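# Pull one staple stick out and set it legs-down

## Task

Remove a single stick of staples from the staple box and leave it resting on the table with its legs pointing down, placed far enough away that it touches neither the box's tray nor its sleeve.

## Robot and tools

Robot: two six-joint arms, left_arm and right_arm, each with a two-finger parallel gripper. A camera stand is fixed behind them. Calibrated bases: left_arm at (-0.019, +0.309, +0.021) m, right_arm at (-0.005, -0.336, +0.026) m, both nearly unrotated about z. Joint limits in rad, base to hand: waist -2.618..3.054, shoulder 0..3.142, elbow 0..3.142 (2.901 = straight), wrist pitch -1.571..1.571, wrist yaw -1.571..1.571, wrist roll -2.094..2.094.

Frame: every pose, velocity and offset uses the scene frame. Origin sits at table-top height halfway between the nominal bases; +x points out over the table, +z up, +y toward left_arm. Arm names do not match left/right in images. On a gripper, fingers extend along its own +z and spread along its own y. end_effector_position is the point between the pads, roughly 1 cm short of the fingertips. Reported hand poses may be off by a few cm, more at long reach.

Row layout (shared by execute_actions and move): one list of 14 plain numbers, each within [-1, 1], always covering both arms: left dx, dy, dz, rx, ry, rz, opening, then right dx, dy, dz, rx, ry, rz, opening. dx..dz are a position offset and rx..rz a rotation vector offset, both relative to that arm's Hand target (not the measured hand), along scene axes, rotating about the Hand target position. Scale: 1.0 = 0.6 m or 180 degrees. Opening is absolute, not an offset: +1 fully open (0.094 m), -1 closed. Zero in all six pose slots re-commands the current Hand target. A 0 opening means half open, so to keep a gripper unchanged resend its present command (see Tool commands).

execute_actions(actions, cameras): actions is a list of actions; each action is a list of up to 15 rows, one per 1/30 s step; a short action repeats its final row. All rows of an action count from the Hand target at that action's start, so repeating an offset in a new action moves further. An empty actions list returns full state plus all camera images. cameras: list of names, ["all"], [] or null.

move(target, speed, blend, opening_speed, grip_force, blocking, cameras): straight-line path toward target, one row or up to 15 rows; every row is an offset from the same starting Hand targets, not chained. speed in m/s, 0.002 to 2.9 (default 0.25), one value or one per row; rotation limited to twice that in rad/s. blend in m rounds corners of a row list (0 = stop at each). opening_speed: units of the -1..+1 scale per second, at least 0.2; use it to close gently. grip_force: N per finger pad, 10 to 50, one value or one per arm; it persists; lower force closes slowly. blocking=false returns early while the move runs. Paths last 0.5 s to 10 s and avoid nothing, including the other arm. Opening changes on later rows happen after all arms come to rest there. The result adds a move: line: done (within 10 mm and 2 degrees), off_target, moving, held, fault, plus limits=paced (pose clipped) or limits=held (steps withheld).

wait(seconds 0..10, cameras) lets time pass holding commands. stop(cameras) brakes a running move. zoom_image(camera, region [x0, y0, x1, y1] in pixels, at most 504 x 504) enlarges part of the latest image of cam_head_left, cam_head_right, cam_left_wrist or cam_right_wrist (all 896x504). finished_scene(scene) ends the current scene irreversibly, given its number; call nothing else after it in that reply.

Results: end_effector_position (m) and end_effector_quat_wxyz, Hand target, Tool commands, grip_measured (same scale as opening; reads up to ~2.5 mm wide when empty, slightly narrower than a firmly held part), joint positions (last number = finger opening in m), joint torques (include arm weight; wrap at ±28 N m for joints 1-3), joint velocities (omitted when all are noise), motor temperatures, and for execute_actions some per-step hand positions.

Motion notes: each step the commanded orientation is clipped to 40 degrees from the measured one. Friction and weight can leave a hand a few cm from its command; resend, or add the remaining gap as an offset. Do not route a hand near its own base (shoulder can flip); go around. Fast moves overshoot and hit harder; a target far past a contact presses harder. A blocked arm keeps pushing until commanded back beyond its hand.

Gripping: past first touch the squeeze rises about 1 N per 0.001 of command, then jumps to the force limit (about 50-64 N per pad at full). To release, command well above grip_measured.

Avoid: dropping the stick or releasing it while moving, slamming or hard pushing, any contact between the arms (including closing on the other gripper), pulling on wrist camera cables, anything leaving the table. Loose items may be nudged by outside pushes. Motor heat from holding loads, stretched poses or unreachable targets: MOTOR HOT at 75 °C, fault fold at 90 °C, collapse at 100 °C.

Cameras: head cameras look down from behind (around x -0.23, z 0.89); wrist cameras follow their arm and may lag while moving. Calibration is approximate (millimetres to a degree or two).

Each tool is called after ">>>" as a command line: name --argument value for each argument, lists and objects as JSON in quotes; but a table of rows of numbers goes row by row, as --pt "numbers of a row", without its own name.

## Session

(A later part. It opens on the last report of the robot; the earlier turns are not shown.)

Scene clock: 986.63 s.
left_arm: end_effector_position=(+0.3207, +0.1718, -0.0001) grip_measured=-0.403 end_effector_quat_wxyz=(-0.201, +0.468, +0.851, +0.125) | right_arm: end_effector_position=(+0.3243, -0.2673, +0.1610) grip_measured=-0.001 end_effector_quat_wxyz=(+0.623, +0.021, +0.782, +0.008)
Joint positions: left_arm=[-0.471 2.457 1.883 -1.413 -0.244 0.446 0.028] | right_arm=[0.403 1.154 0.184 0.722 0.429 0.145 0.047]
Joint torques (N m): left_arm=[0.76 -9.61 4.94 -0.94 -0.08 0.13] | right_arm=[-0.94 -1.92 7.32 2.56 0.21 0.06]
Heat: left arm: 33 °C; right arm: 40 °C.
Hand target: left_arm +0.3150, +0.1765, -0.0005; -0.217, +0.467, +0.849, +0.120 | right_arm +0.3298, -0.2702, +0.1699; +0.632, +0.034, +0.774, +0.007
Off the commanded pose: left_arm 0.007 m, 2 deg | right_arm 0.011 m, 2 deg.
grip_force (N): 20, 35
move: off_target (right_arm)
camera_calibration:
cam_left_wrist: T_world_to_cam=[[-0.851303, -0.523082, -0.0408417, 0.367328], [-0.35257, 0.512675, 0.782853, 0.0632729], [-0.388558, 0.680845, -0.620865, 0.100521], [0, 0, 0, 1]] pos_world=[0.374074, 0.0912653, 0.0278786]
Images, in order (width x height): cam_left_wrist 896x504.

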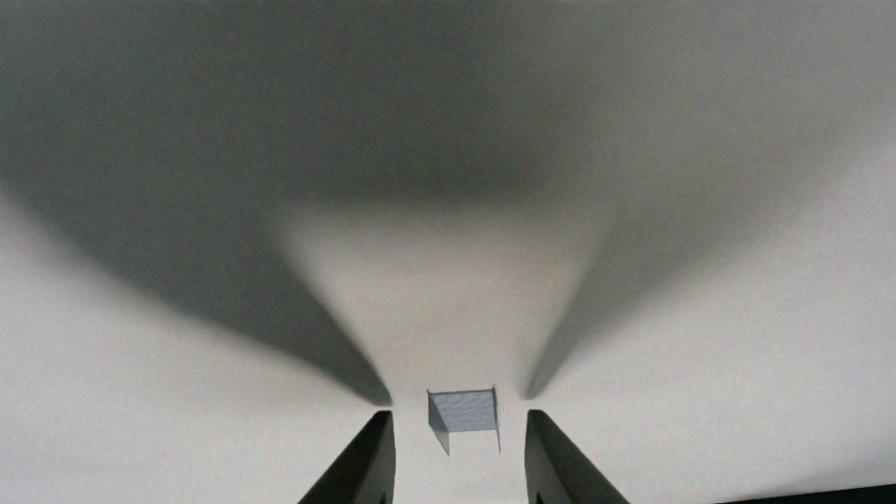

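>>> move --target '[-0.0015,0.0025,-0.007,0,0,0,-0.4,0,0,0,0,0,0,0.0]' --speed 0.04

>>> move --target '[0,0,0,0,0,0,-0.8,0,0,0,0,0,0,0.0]' --speed 0.04 --opening_speed 0.5 --cameras '["cam_left_wrist"]'

Scene clock: 991.30 s.
left_arm: end_effector_position=(+0.3191, +0.1727, -0.0029) grip_measured=-0.403 end_effector_quat_wxyz=(-0.203, +0.468, +0.851, +0.125) | right_arm: end_effector_position=(+0.3243, -0.2673, +0.1610) grip_measured=-0.001 end_effector_quat_wxyz=(+0.623, +0.021, +0.782, +0.008)
Joint positions: left_arm=[-0.471 2.457 1.87 -1.404 -0.244 0.447 0.028] | right_arm=[0.403 1.154 0.184 0.722 0.429 0.145 0.047]
Joint torques (N m): left_arm=[0.7 -9.54 4.6 -0.85 -0.07 0.08] | right_arm=[-0.95 -1.89 7.32 2.56 0.21 0.05]
Heat: left arm: 34 °C; right arm: 40 °C.
Hand target: left_arm +0.3140, +0.1780, -0.0048; -0.217, +0.467, +0.849, +0.120 | right_arm +0.3298, -0.2702, +0.1699; +0.632, +0.034, +0.774, +0.007
Off the commanded pose: left_arm 0.008 m, 2 deg | right_arm 0.011 m, 2 deg.
grip_force (N): 20, 35
move: off_target (right_arm)

Scene clock: 992.77 s.
left_arm: end_effector_position=(+0.3192, +0.1726, -0.0029) grip_measured=-0.695 end_effector_quat_wxyz=(-0.203, +0.468, +0.851, +0.125) | right_arm: end_effector_position=(+0.3243, -0.2673, +0.1610) grip_measured=-0.001 end_effector_quat_wxyz=(+0.623, +0.021, +0.782, +0.008)
Joint positions: left_arm=[-0.471 2.457 1.87 -1.403 -0.244 0.447 0.014] | right_arm=[0.403 1.154 0.184 0.722 0.429 0.145 0.047]
Joint torques (N m): left_arm=[0.9 -9.59 4.46 -0.89 -0.06 0.11] | right_arm=[-0.94 -1.91 7.32 2.57 0.21 0.06]
Heat: left arm: 34 °C; right arm: 40 °C.
Hand target: left_arm +0.3140, +0.1780, -0.0048; -0.217, +0.467, +0.849, +0.120 | right_arm +0.3298, -0.2702, +0.1699; +0.632, +0.034, +0.774, +0.007
Off the commanded pose: left_arm 0.008 m, 2 deg | right_arm 0.011 m, 2 deg.
grip_force (N): 20, 35
move: off_target (right_arm)
camera_calibration:
cam_left_wrist: T_world_to_cam=[[-0.851683, -0.522614, -0.0388627, 0.366346], [-0.350114, 0.51225, 0.784232, 0.0639148], [-0.389944, 0.681524, -0.619249, 0.0979515], [0, 0, 0, 1]] pos_world=[0.372584, 0.0919609, 0.0247695]
Images, in order (width x height): cam_left_wrist 896x504.

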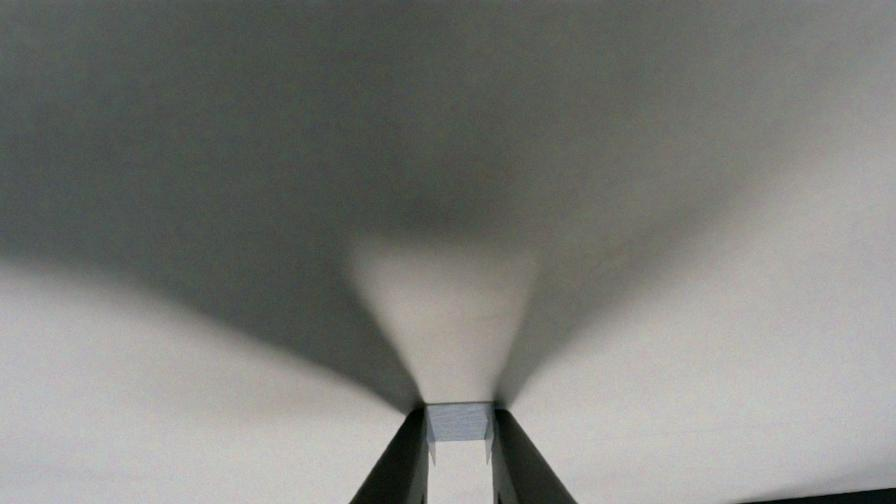

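>>> move --pt "0.0 0.0 0.12 0 0 0 -0.8 0 0 0 0 0 0 0.0" --pt "0 0 0.12 -0.526 -0.332 0 -0.8 0 0 0 0 0 0 0.0" --speed '[0.12,0.22]' --blend '[0.02,0]' --cameras '["cam_left_wrist"]'

>>> zoom_image --camera "cam_left_wrist" --region '[380, 370, 540, 504]'

Scene clock: 1006.00 s.
left_arm: end_effector_position=(+0.3180, +0.1788, +0.0674) grip_measured=-0.696 end_effector_quat_wxyz=(+0.581, +0.356, +0.660, -0.316) | right_arm: end_effector_position=(+0.3243, -0.2673, +0.1610) grip_measured=-0.001 end_effector_quat_wxyz=(+0.623, +0.021, +0.782, +0.008)
Joint positions: left_arm=[0.113 2.155 0.368 1.532 1.055 0.219 0.014] | right_arm=[0.403 1.154 0.184 0.722 0.429 0.145 0.047]
Joint torques (N m): left_arm=[0.34 -4.72 1.89 1.47 0.3 -0.01] | right_arm=[-0.94 -1.91 7.31 2.56 0.21 0.06]
Heat: left arm: 34 °C; right arm: 40 °C.
Hand target: left_arm +0.3139, +0.1779, +0.0672; +0.581, +0.360, +0.655, -0.322 | right_arm +0.3298, -0.2702, +0.1699; +0.632, +0.034, +0.774, +0.007
Off the commanded pose: left_arm 0.004 m, 1 deg | right_arm 0.011 m, 2 deg.
grip_force (N): 20, 35
move: off_target (right_arm)
camera_calibration:
cam_left_wrist: T_world_to_cam=[[-0.827567, -0.561362, 0.00239958, 0.367672], [-0.293585, 0.429156, -0.854186, 0.112432], [0.478477, -0.7076, -0.519963, 0.102344], [0, 0, 0, 1]] pos_world=[0.288312, 0.230565, 0.148371]
Images, in order (width x height): cam_left_wrist 896x504.

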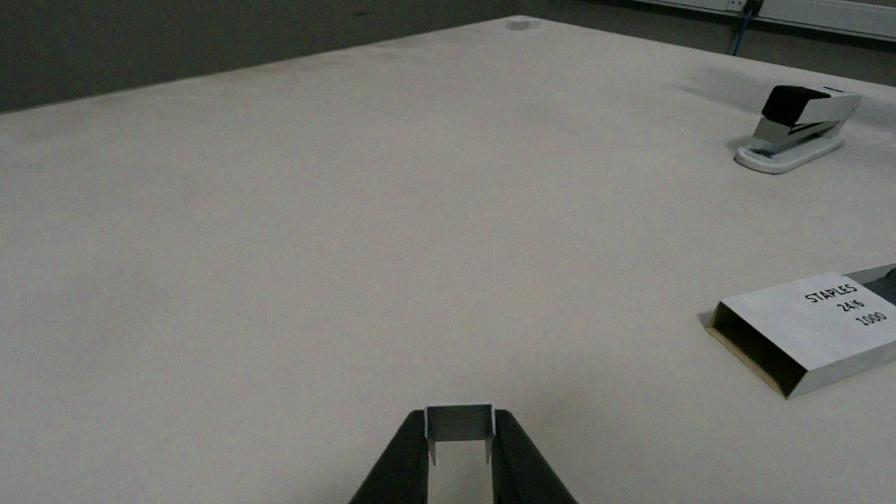

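Scaled by 3.150 from the camera's 896x504 image, which has a finer 1280x720 frame.

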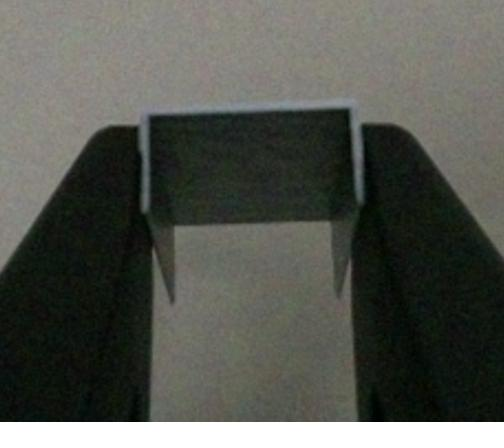

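>>> move --pt "0.15 0.03 0.0 0 0 0 -0.8 0 0 0 0 0 0 0.0" --pt "0.15 0.03 -0.03 0 0 0 -0.8 0 0 0 0 0 0 0.0" --speed '[0.2,0.08]' --cameras '["cam_left_wrist","cam_head_left"]'

Scene clock: 1020.73 s.
left_arm: end_effector_position=(+0.4016, +0.1945, +0.0459) grip_measured=-0.696 end_effector_quat_wxyz=(+0.573, +0.350, +0.667, -0.324) | right_arm: end_effector_position=(+0.3243, -0.2673, +0.1610) grip_measured=-0.001 end_effector_quat_wxyz=(+0.623, +0.021, +0.782, +0.008)
Joint positions: left_arm=[0.142 2.309 0.738 1.281 1.085 0.227 0.014] | right_arm=[0.403 1.154 0.184 0.722 0.429 0.145 0.047]
Joint torques (N m): left_arm=[0.65 -6.89 4.92 1.37 0.39 0.13] | right_arm=[-0.95 -1.91 7.31 2.56 0.21 0.06]
Heat: left arm: 32 °C; right arm: 40 °C.
Hand target: left_arm +0.4040, +0.1960, +0.0492; +0.581, +0.360, +0.655, -0.322 | right_arm +0.3298, -0.2702, +0.1699; +0.632, +0.034, +0.774, +0.007
Off the commanded pose: left_arm 0.004 m, 2 deg | right_arm 0.011 m, 2 deg.
grip_force (N): 20, 35
move: off_target (right_arm)
camera_calibration:
cam_left_wrist: T_world_to_cam=[[-0.827575, -0.560655, 0.0280261, 0.444468], [-0.315736, 0.423613, -0.849036, 0.121587], [0.464144, -0.71149, -0.52759, 0.0691267], [0, 0, 0, 1]] pos_world=[0.374136, 0.24687, 0.127246]
Images, in order (width x height): cam_head_left 896x504, cam_left_wrist 896x504.

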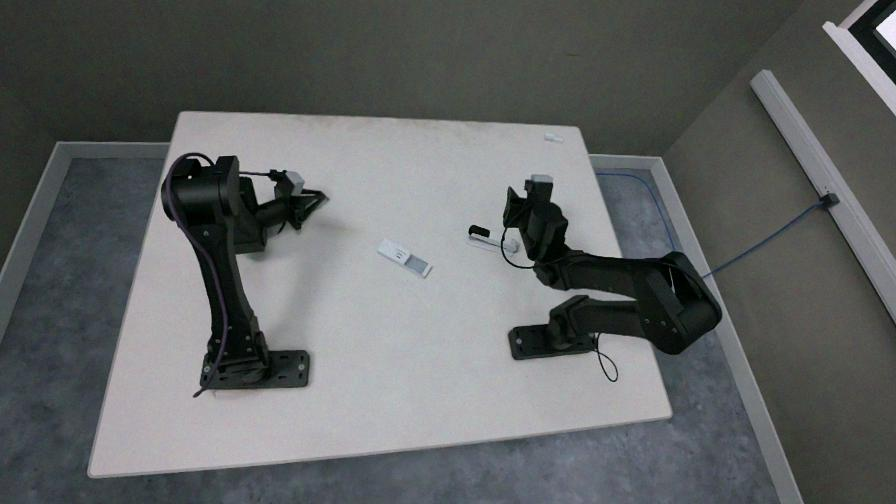

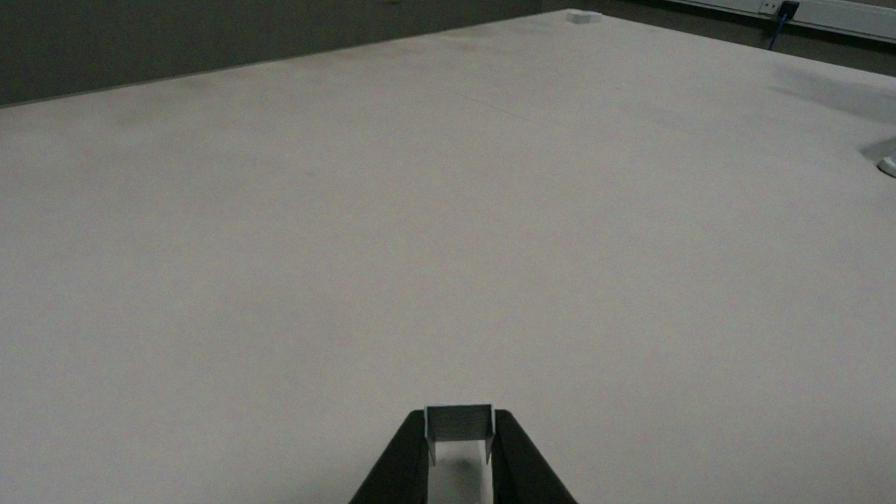

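>>> move --target '[0,0,-0.01,-0.0141,-0.0089,0,-0.8,0,0,0,0,0,0,0.0]' --speed 0.05 --cameras '["cam_left_wrist"]'

>>> zoom_image --camera "cam_left_wrist" --region '[380, 370, 540, 504]'

Scene clock: 1025.20 s.
left_arm: end_effector_position=(+0.4035, +0.1930, +0.0472) grip_measured=-0.696 end_effector_quat_wxyz=(+0.600, +0.353, +0.639, -0.328) | right_arm: end_effector_position=(+0.3243, -0.2673, +0.1610) grip_measured=-0.001 end_effector_quat_wxyz=(+0.623, +0.021, +0.782, +0.008)
Joint positions: left_arm=[0.142 2.4 0.761 1.491 1.105 0.137 0.014] | right_arm=[0.403 1.154 0.184 0.722 0.429 0.145 0.047]
Joint torques (N m): left_arm=[0.8 -6.3 4.05 1.26 0.2 -0.01] | right_arm=[-0.94 -1.91 7.32 2.56 0.21 0.06]
Heat: left arm: 32 °C; right arm: 40 °C.
Hand target: left_arm +0.4040, +0.1960, +0.0432; +0.598, +0.352, +0.639, -0.331 | right_arm +0.3298, -0.2702, +0.1699; +0.632, +0.034, +0.774, +0.007
Off the commanded pose: left_arm 0.005 m, 0 deg | right_arm 0.011 m, 2 deg.
grip_force (N): 20, 35
move: off_target (right_arm)
camera_calibration:
cam_left_wrist: T_world_to_cam=[[-0.834466, -0.551032, -0.00548432, 0.447683], [-0.254172, 0.393702, -0.8834, 0.106523], [0.488941, -0.735773, -0.468588, 0.0597309], [0, 0, 0, 1]] pos_world=[0.371446, 0.248698, 0.124546]
Images, in order (width x height): cam_left_wrist 896x504.

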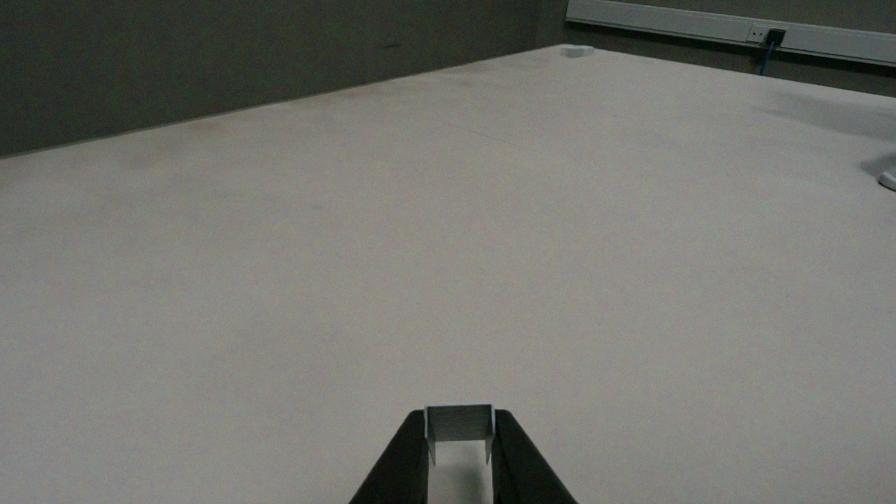

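Scaled by 3.150 from the camera's 896x504 image, which has a finer 1280x720 frame.

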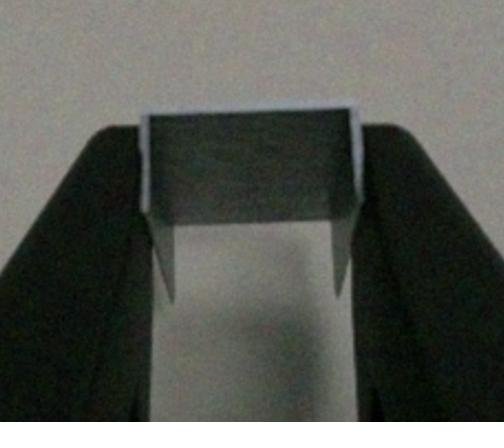

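>>> move --pt "0.075 0.0 0.0 0 0 0 -0.8 0 0 0 0 0 0 0.0" --pt "0.075 0.0 -0.016 0 0 0 -0.8 0 0 0 0 0 0 0.0" --speed '[0.15,0.05]'

>>> move --target '[0,0,-0.01,0,0,0,-0.8,0,0,0,0,0,0,0.0]' --speed 0.04 --cameras '["cam_left_wrist"]'

>>> zoom_image --camera "cam_left_wrist" --region '[380, 370, 540, 504]'

Scene clock: 1032.87 s.
left_arm: end_effector_position=(+0.4499, +0.1980, +0.0475) grip_measured=-0.696 end_effector_quat_wxyz=(+0.612, +0.358, +0.628, -0.321) | right_arm: end_effector_position=(+0.3243, -0.2673, +0.1610) grip_measured=-0.001 end_effector_quat_wxyz=(+0.623, +0.021, +0.782, +0.008)
Joint positions: left_arm=[0.142 2.474 0.969 1.403 1.104 0.125 0.014] | right_arm=[0.403 1.154 0.184 0.722 0.429 0.145 0.047]
Joint torques (N m): left_arm=[-0.54 -6.58 4.67 0.99 0.08 0.06] | right_arm=[-0.94 -1.91 7.32 2.56 0.21 0.06]
Heat: left arm: 32 °C; right arm: 40 °C.
Hand target: left_arm +0.4490, +0.1960, +0.0336; +0.598, +0.352, +0.639, -0.331 | right_arm +0.3298, -0.2702, +0.1699; +0.632, +0.034, +0.774, +0.007
Off the commanded pose: left_arm 0.014 m, 2 deg | right_arm 0.011 m, 2 deg.
grip_force (N): 20, 35
move: off_target (left_arm, right_arm)

Scene clock: 1033.70 s.
left_arm: end_effector_position=(+0.4502, +0.1976, +0.0473) grip_measured=-0.696 end_effector_quat_wxyz=(+0.619, +0.364, +0.620, -0.317) | right_arm: end_effector_position=(+0.3243, -0.2673, +0.1610) grip_measured=-0.001 end_effector_quat_wxyz=(+0.623, +0.021, +0.782, +0.008)
Joint positions: left_arm=[0.142 2.49 0.978 1.437 1.108 0.125 0.014] | right_arm=[0.403 1.154 0.184 0.722 0.429 0.145 0.047]
Joint torques (N m): left_arm=[-0.28 -6.39 4.36 0.81 -0.01 0.04] | right_arm=[-0.94 -1.91 7.32 2.56 0.21 0.06]
Heat: left arm: 32 °C; right arm: 40 °C.
Hand target: left_arm +0.4490, +0.1960, +0.0277; +0.598, +0.352, +0.639, -0.331 | right_arm +0.3298, -0.2702, +0.1699; +0.632, +0.034, +0.774, +0.007
Off the commanded pose: left_arm 0.020 m, 4 deg | right_arm 0.011 m, 2 deg.
grip_force (N): 20, 35
move: off_target (left_arm, right_arm)
camera_calibration:
cam_left_wrist: T_world_to_cam=[[-0.83387, -0.548916, -0.0579012, 0.491015], [-0.197881, 0.395225, -0.897017, 0.0915956], [0.515271, -0.736538, -0.438186, 0.0272531], [0, 0, 0, 1]] pos_world=[0.413524, 0.253398, 0.122535]
Images, in order (width x height): cam_left_wrist 896x504.

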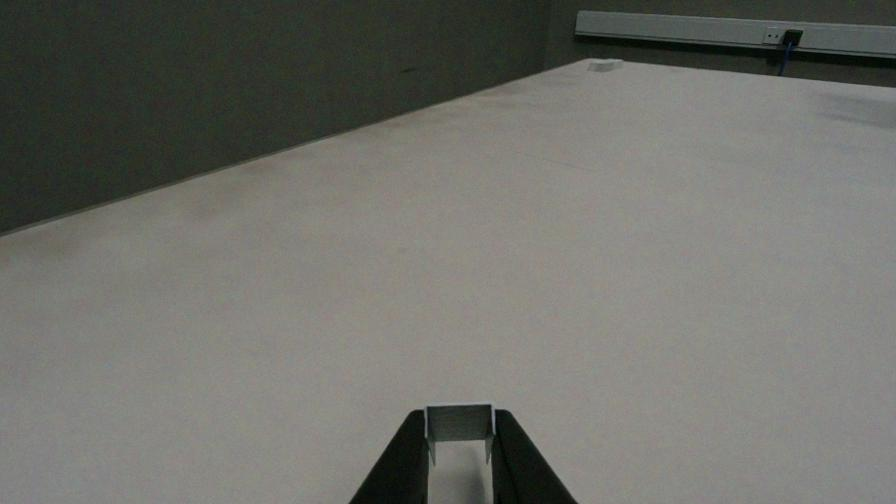

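Scaled by 3.150 from the camera's 896x504 image, which has a finer 1280x720 frame.

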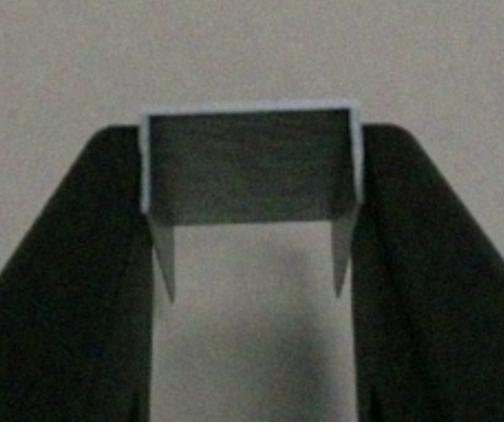

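>>> move --pt "0 0 0.045 0.0188 0.0119 0 -0.8 0 0 0 0 0 0 0.0" --pt "0 0 0.023 0.0188 0.0119 0 -0.8 0 0 0 0 0 0 0.0" --speed '[0.08,0.05]'

>>> move --target '[0,0,-0.007,0,0,0,-0.8,0,0,0,0,0,0,0.0]' --speed 0.04 --cameras '["cam_left_wrist"]'

>>> zoom_image --camera "cam_left_wrist" --region '[380, 370, 540, 504]'

Scene clock: 1067.03 s.
left_arm: end_effector_position=(+0.4479, +0.1991, +0.0433) grip_measured=-0.696 end_effector_quat_wxyz=(+0.573, +0.355, +0.665, -0.321) | right_arm: end_effector_position=(+0.3243, -0.2673, +0.1610) grip_measured=-0.001 end_effector_quat_wxyz=(+0.623, +0.021, +0.782, +0.008)
Joint positions: left_arm=[0.142 2.376 0.951 1.126 1.088 0.248 0.014] | right_arm=[0.403 1.154 0.184 0.722 0.429 0.145 0.047]
Joint torques (N m): left_arm=[-0.65 -7.47 5.2 1.31 0.14 0.12] | right_arm=[-0.92 -1.91 7.32 2.57 0.21 0.06]
Heat: left arm: 32 °C; right arm: 40 °C.
Hand target: left_arm +0.4491, +0.1960, +0.0415; +0.576, +0.363, +0.660, -0.318 | right_arm +0.3298, -0.2702, +0.1699; +0.632, +0.034, +0.774, +0.007
Off the commanded pose: left_arm 0.004 m, 1 deg | right_arm 0.011 m, 2 deg.
grip_force (N): 20, 35
move: off_target (right_arm)

Scene clock: 1067.87 s.
left_arm: end_effector_position=(+0.4481, +0.1991, +0.0430) grip_measured=-0.696 end_effector_quat_wxyz=(+0.578, +0.359, +0.661, -0.317) | right_arm: end_effector_position=(+0.3243, -0.2673, +0.1610) grip_measured=-0.001 end_effector_quat_wxyz=(+0.623, +0.021, +0.782, +0.008)
Joint positions: left_arm=[0.142 2.385 0.951 1.149 1.088 0.25 0.014] | right_arm=[0.403 1.154 0.184 0.722 0.429 0.145 0.047]
Joint torques (N m): left_arm=[-0.58 -6.91 5.42 1.18 0.14 0.14] | right_arm=[-0.94 -1.91 7.31 2.57 0.21 0.06]
Heat: left arm: 32 °C; right arm: 40 °C.
Hand target: left_arm +0.4490, +0.1960, +0.0372; +0.576, +0.363, +0.660, -0.318 | right_arm +0.3298, -0.2702, +0.1699; +0.632, +0.034, +0.774, +0.007
Off the commanded pose: left_arm 0.007 m, 1 deg | right_arm 0.011 m, 2 deg.
grip_force (N): 20, 35
move: off_target (right_arm)
camera_calibration:
cam_left_wrist: T_world_to_cam=[[-0.831226, -0.55593, 0.00205986, 0.487417], [-0.293293, 0.435377, -0.851132, 0.119648], [0.472273, -0.708088, -0.524947, 0.0448884], [0, 0, 0, 1]] pos_world=[0.419046, 0.250663, 0.124396]
Images, in order (width x height): cam_left_wrist 896x504.

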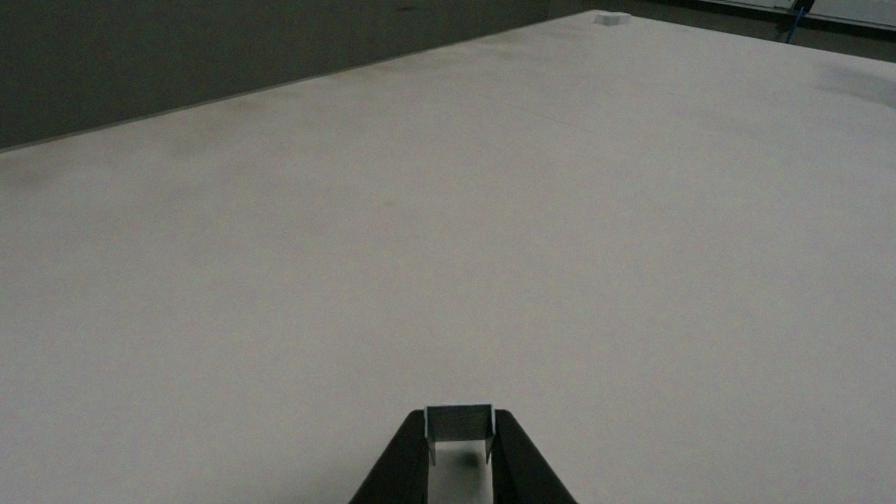

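Scaled by 3.150 from the camera's 896x504 image, which has a finer 1280x720 frame.

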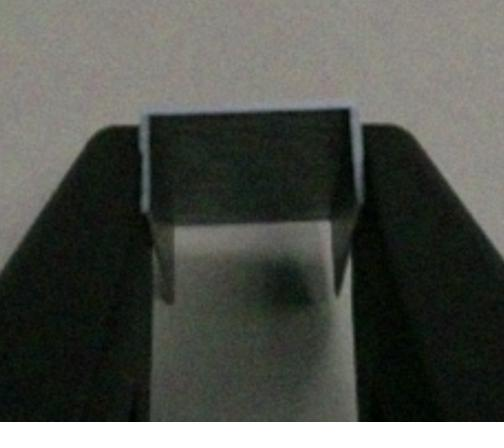

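>>> move --target '[0,0,-0.01,0,0,0,-0.8,0,0,0,0,0,0,0.0]' --speed 0.04 --cameras '["cam_left_wrist"]'

>>> zoom_image --camera "cam_left_wrist" --region '[380, 370, 540, 504]'

Scene clock: 1073.57 s.
left_arm: end_effector_position=(+0.4499, +0.1993, +0.0430) grip_measured=-0.696 end_effector_quat_wxyz=(+0.586, +0.364, +0.653, -0.311) | right_arm: end_effector_position=(+0.3243, -0.2673, +0.1610) grip_measured=-0.001 end_effector_quat_wxyz=(+0.623, +0.021, +0.782, +0.008)
Joint positions: left_arm=[0.142 2.401 0.957 1.185 1.088 0.252 0.014] | right_arm=[0.403 1.154 0.184 0.722 0.429 0.145 0.047]
Joint torques (N m): left_arm=[-0.7 -6.65 5.08 1.03 0.11 0.11] | right_arm=[-0.95 -1.89 7.32 2.56 0.21 0.06]
Heat: left arm: 32 °C; right arm: 40 °C.
Hand target: left_arm +0.4490, +0.1960, +0.0313; +0.576, +0.363, +0.660, -0.318 | right_arm +0.3298, -0.2702, +0.1699; +0.632, +0.034, +0.774, +0.007
Off the commanded pose: left_arm 0.012 m, 2 deg | right_arm 0.011 m, 2 deg.
grip_force (N): 20, 35
move: off_target (left_arm, right_arm)
camera_calibration:
cam_left_wrist: T_world_to_cam=[[-0.831061, -0.555702, -0.0230986, 0.489994], [-0.269505, 0.438684, -0.857277, 0.10887], [0.486523, -0.706224, -0.514337, 0.0368561], [0, 0, 0, 1]] pos_world=[0.418625, 0.25056, 0.123607]
Images, in order (width x height): cam_left_wrist 896x504.

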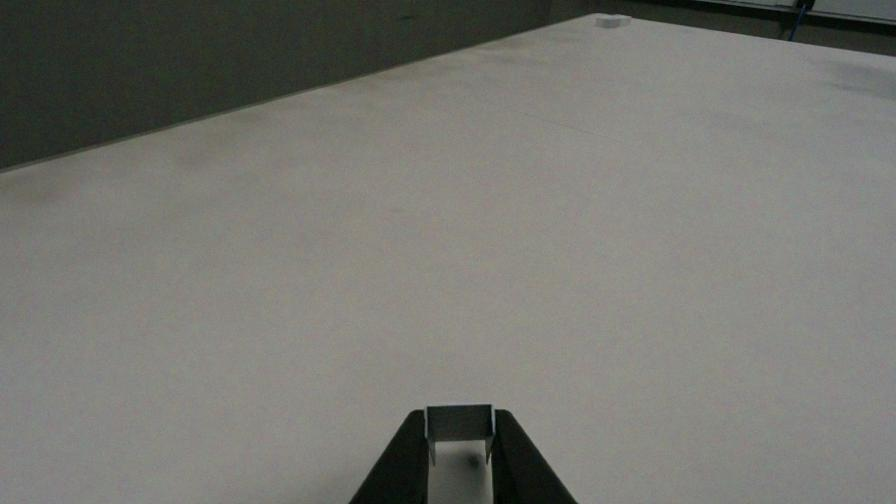

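Scaled by 3.150 from the camera's 896x504 image, which has a finer 1280x720 frame.

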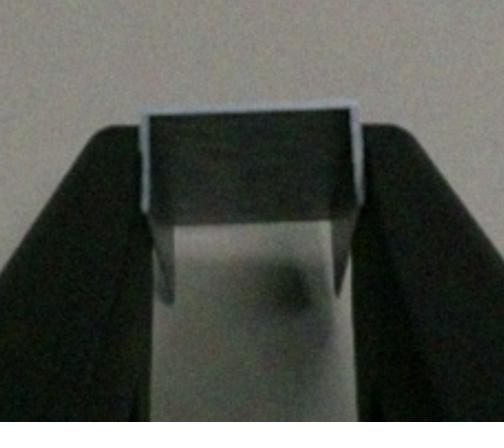

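>>> move --target '[0,0,0.018,0,0,0,-0.8,0,0,0,0,0,0,0.0]' --speed 0.06

>>> move --target '[0,0,0,0,0,0,-0.4,0,0,0,0,0,0,0.0]' --speed 0.03 --opening_speed 0.8 --cameras '["cam_left_wrist"]'

Scene clock: 1080.23 s.
left_arm: end_effector_position=(+0.4498, +0.1993, +0.0428) grip_measured=-0.696 end_effector_quat_wxyz=(+0.586, +0.364, +0.654, -0.311) | right_arm: end_effector_position=(+0.3243, -0.2673, +0.1610) grip_measured=-0.001 end_effector_quat_wxyz=(+0.623, +0.021, +0.782, +0.008)
Joint positions: left_arm=[0.142 2.401 0.957 1.184 1.088 0.252 0.014] | right_arm=[0.403 1.154 0.184 0.722 0.429 0.145 0.047]
Joint torques (N m): left_arm=[-0.54 -9.21 4.4 0.8 0.11 0.1] | right_arm=[-0.94 -1.91 7.32 2.56 0.21 0.06]
Heat: left arm: 32 °C; right arm: 40 °C.
Hand target: left_arm +0.4490, +0.1960, +0.0421; +0.576, +0.363, +0.660, -0.318 | right_arm +0.3298, -0.2702, +0.1699; +0.632, +0.034, +0.774, +0.007
Off the commanded pose: left_arm 0.003 m, 2 deg | right_arm 0.011 m, 2 deg.
grip_force (N): 20, 35
move: off_target (right_arm)

Scene clock: 1080.97 s.
left_arm: end_effector_position=(+0.4489, +0.1987, +0.0431) grip_measured=-0.403 end_effector_quat_wxyz=(+0.585, +0.366, +0.652, -0.314) | right_arm: end_effector_position=(+0.3243, -0.2673, +0.1610) grip_measured=-0.001 end_effector_quat_wxyz=(+0.623, +0.021, +0.782, +0.008)
Joint positions: left_arm=[0.142 2.401 0.957 1.184 1.094 0.252 0.028] | right_arm=[0.403 1.154 0.184 0.722 0.429 0.145 0.047]
Joint torques (N m): left_arm=[-0.68 -9.21 4.29 0.77 0.09 0.1] | right_arm=[-0.94 -1.91 7.32 2.57 0.21 0.06]
Heat: left arm: 32 °C; right arm: 40 °C.
Hand target: left_arm +0.4490, +0.1960, +0.0421; +0.576, +0.363, +0.660, -0.318 | right_arm +0.3298, -0.2702, +0.1699; +0.632, +0.034, +0.774, +0.007
Off the commanded pose: left_arm 0.003 m, 2 deg | right_arm 0.011 m, 2 deg.
grip_force (N): 20, 35
move: off_target (right_arm)
camera_calibration:
cam_left_wrist: T_world_to_cam=[[-0.83456, -0.550504, -0.0213454, 0.48922], [-0.267571, 0.438895, -0.857774, 0.108099], [0.481577, -0.710152, -0.513583, 0.0399767], [0, 0, 0, 1]] pos_world=[0.417955, 0.250263, 0.123699]
Images, in order (width x height): cam_left_wrist 896x504.

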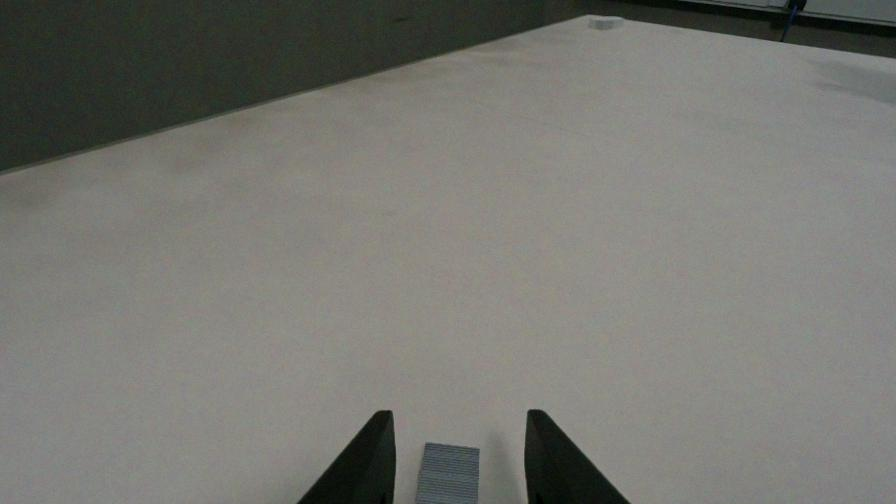

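>>> move --target '[0,0,0.12,0,0,0,-0.4,0,0,0,0,0,0,0.0]' --speed 0.15 --cameras '["cam_left_wrist","cam_head_left"]'

>>> zoom_image --camera "cam_left_wrist" --region '[380, 370, 540, 504]'

>>> zoom_image --camera "cam_head_left" --region '[260, 150, 400, 260]'

Scene clock: 1086.90 s.
left_arm: end_effector_position=(+0.4487, +0.1992, +0.1018) grip_measured=-0.403 end_effector_quat_wxyz=(+0.567, +0.351, +0.671, -0.324) | right_arm: end_effector_position=(+0.3243, -0.2673, +0.1610) grip_measured=-0.001 end_effector_quat_wxyz=(+0.623, +0.021, +0.782, +0.008)
Joint positions: left_arm=[0.142 2.157 0.936 0.902 1.085 0.246 0.028] | right_arm=[0.403 1.154 0.184 0.722 0.429 0.145 0.047]
Joint torques (N m): left_arm=[-0.64 -9.96 5.45 1.17 0.2 0.18] | right_arm=[-0.94 -1.91 7.31 2.56 0.21 0.06]
Heat: left arm: 33 °C; right arm: 40 °C.
Hand target: left_arm +0.4491, +0.1960, +0.1142; +0.576, +0.363, +0.660, -0.318 | right_arm +0.3298, -0.2702, +0.1699; +0.632, +0.034, +0.774, +0.007
Off the commanded pose: left_arm 0.013 m, 2 deg | right_arm 0.011 m, 2 deg.
grip_force (N): 20, 35
move: off_target (left_arm, right_arm)
camera_calibration:
cam_left_wrist: T_world_to_cam=[[-0.829057, -0.558102, 0.0344426, 0.484031], [-0.324964, 0.430774, -0.841922, 0.183948], [0.455041, -0.709194, -0.538499, 0.0848379], [0, 0, 0, 1]] pos_world=[0.422461, 0.251066, 0.183884]
Images, in order (width x height): cam_head_left 896x504, cam_left_wrist 896x504.

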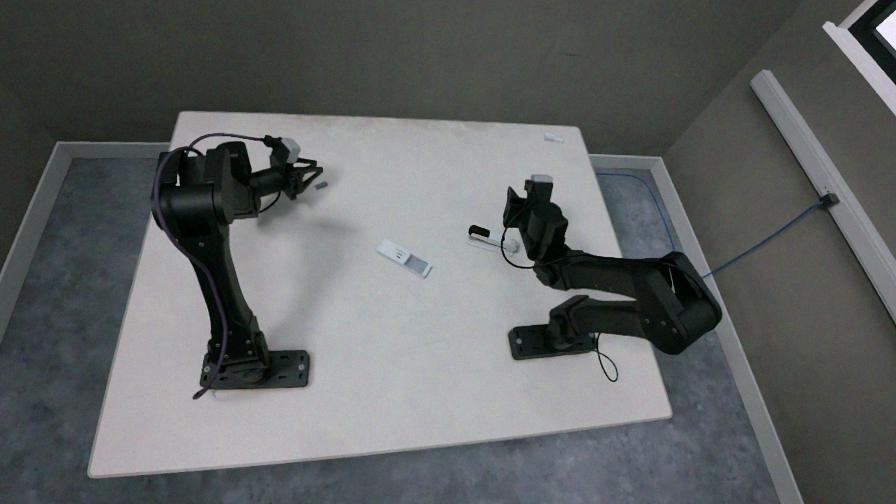

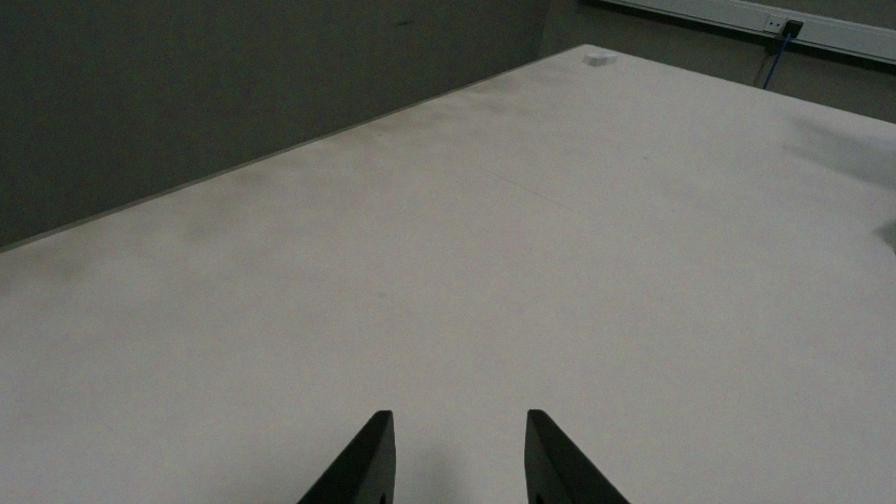

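Scaled by 3.150 from the camera's 896x504 image, which has a finer 1280x720 frame.

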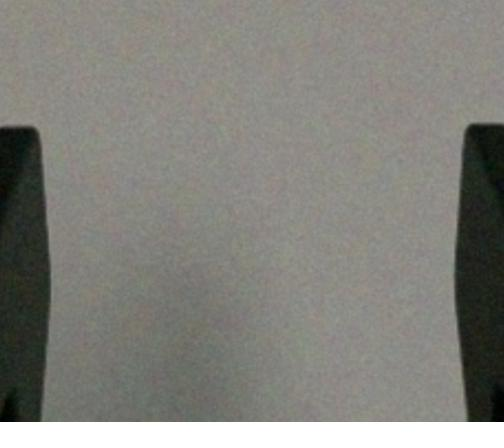

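Scaled by 3.600 from the camera's 896x504 image, which has a finer 1280x720 frame.

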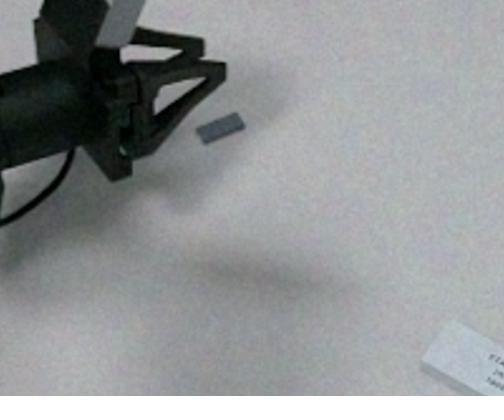

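>>> finished_scene --scene 2

The scene is finished: the task was done.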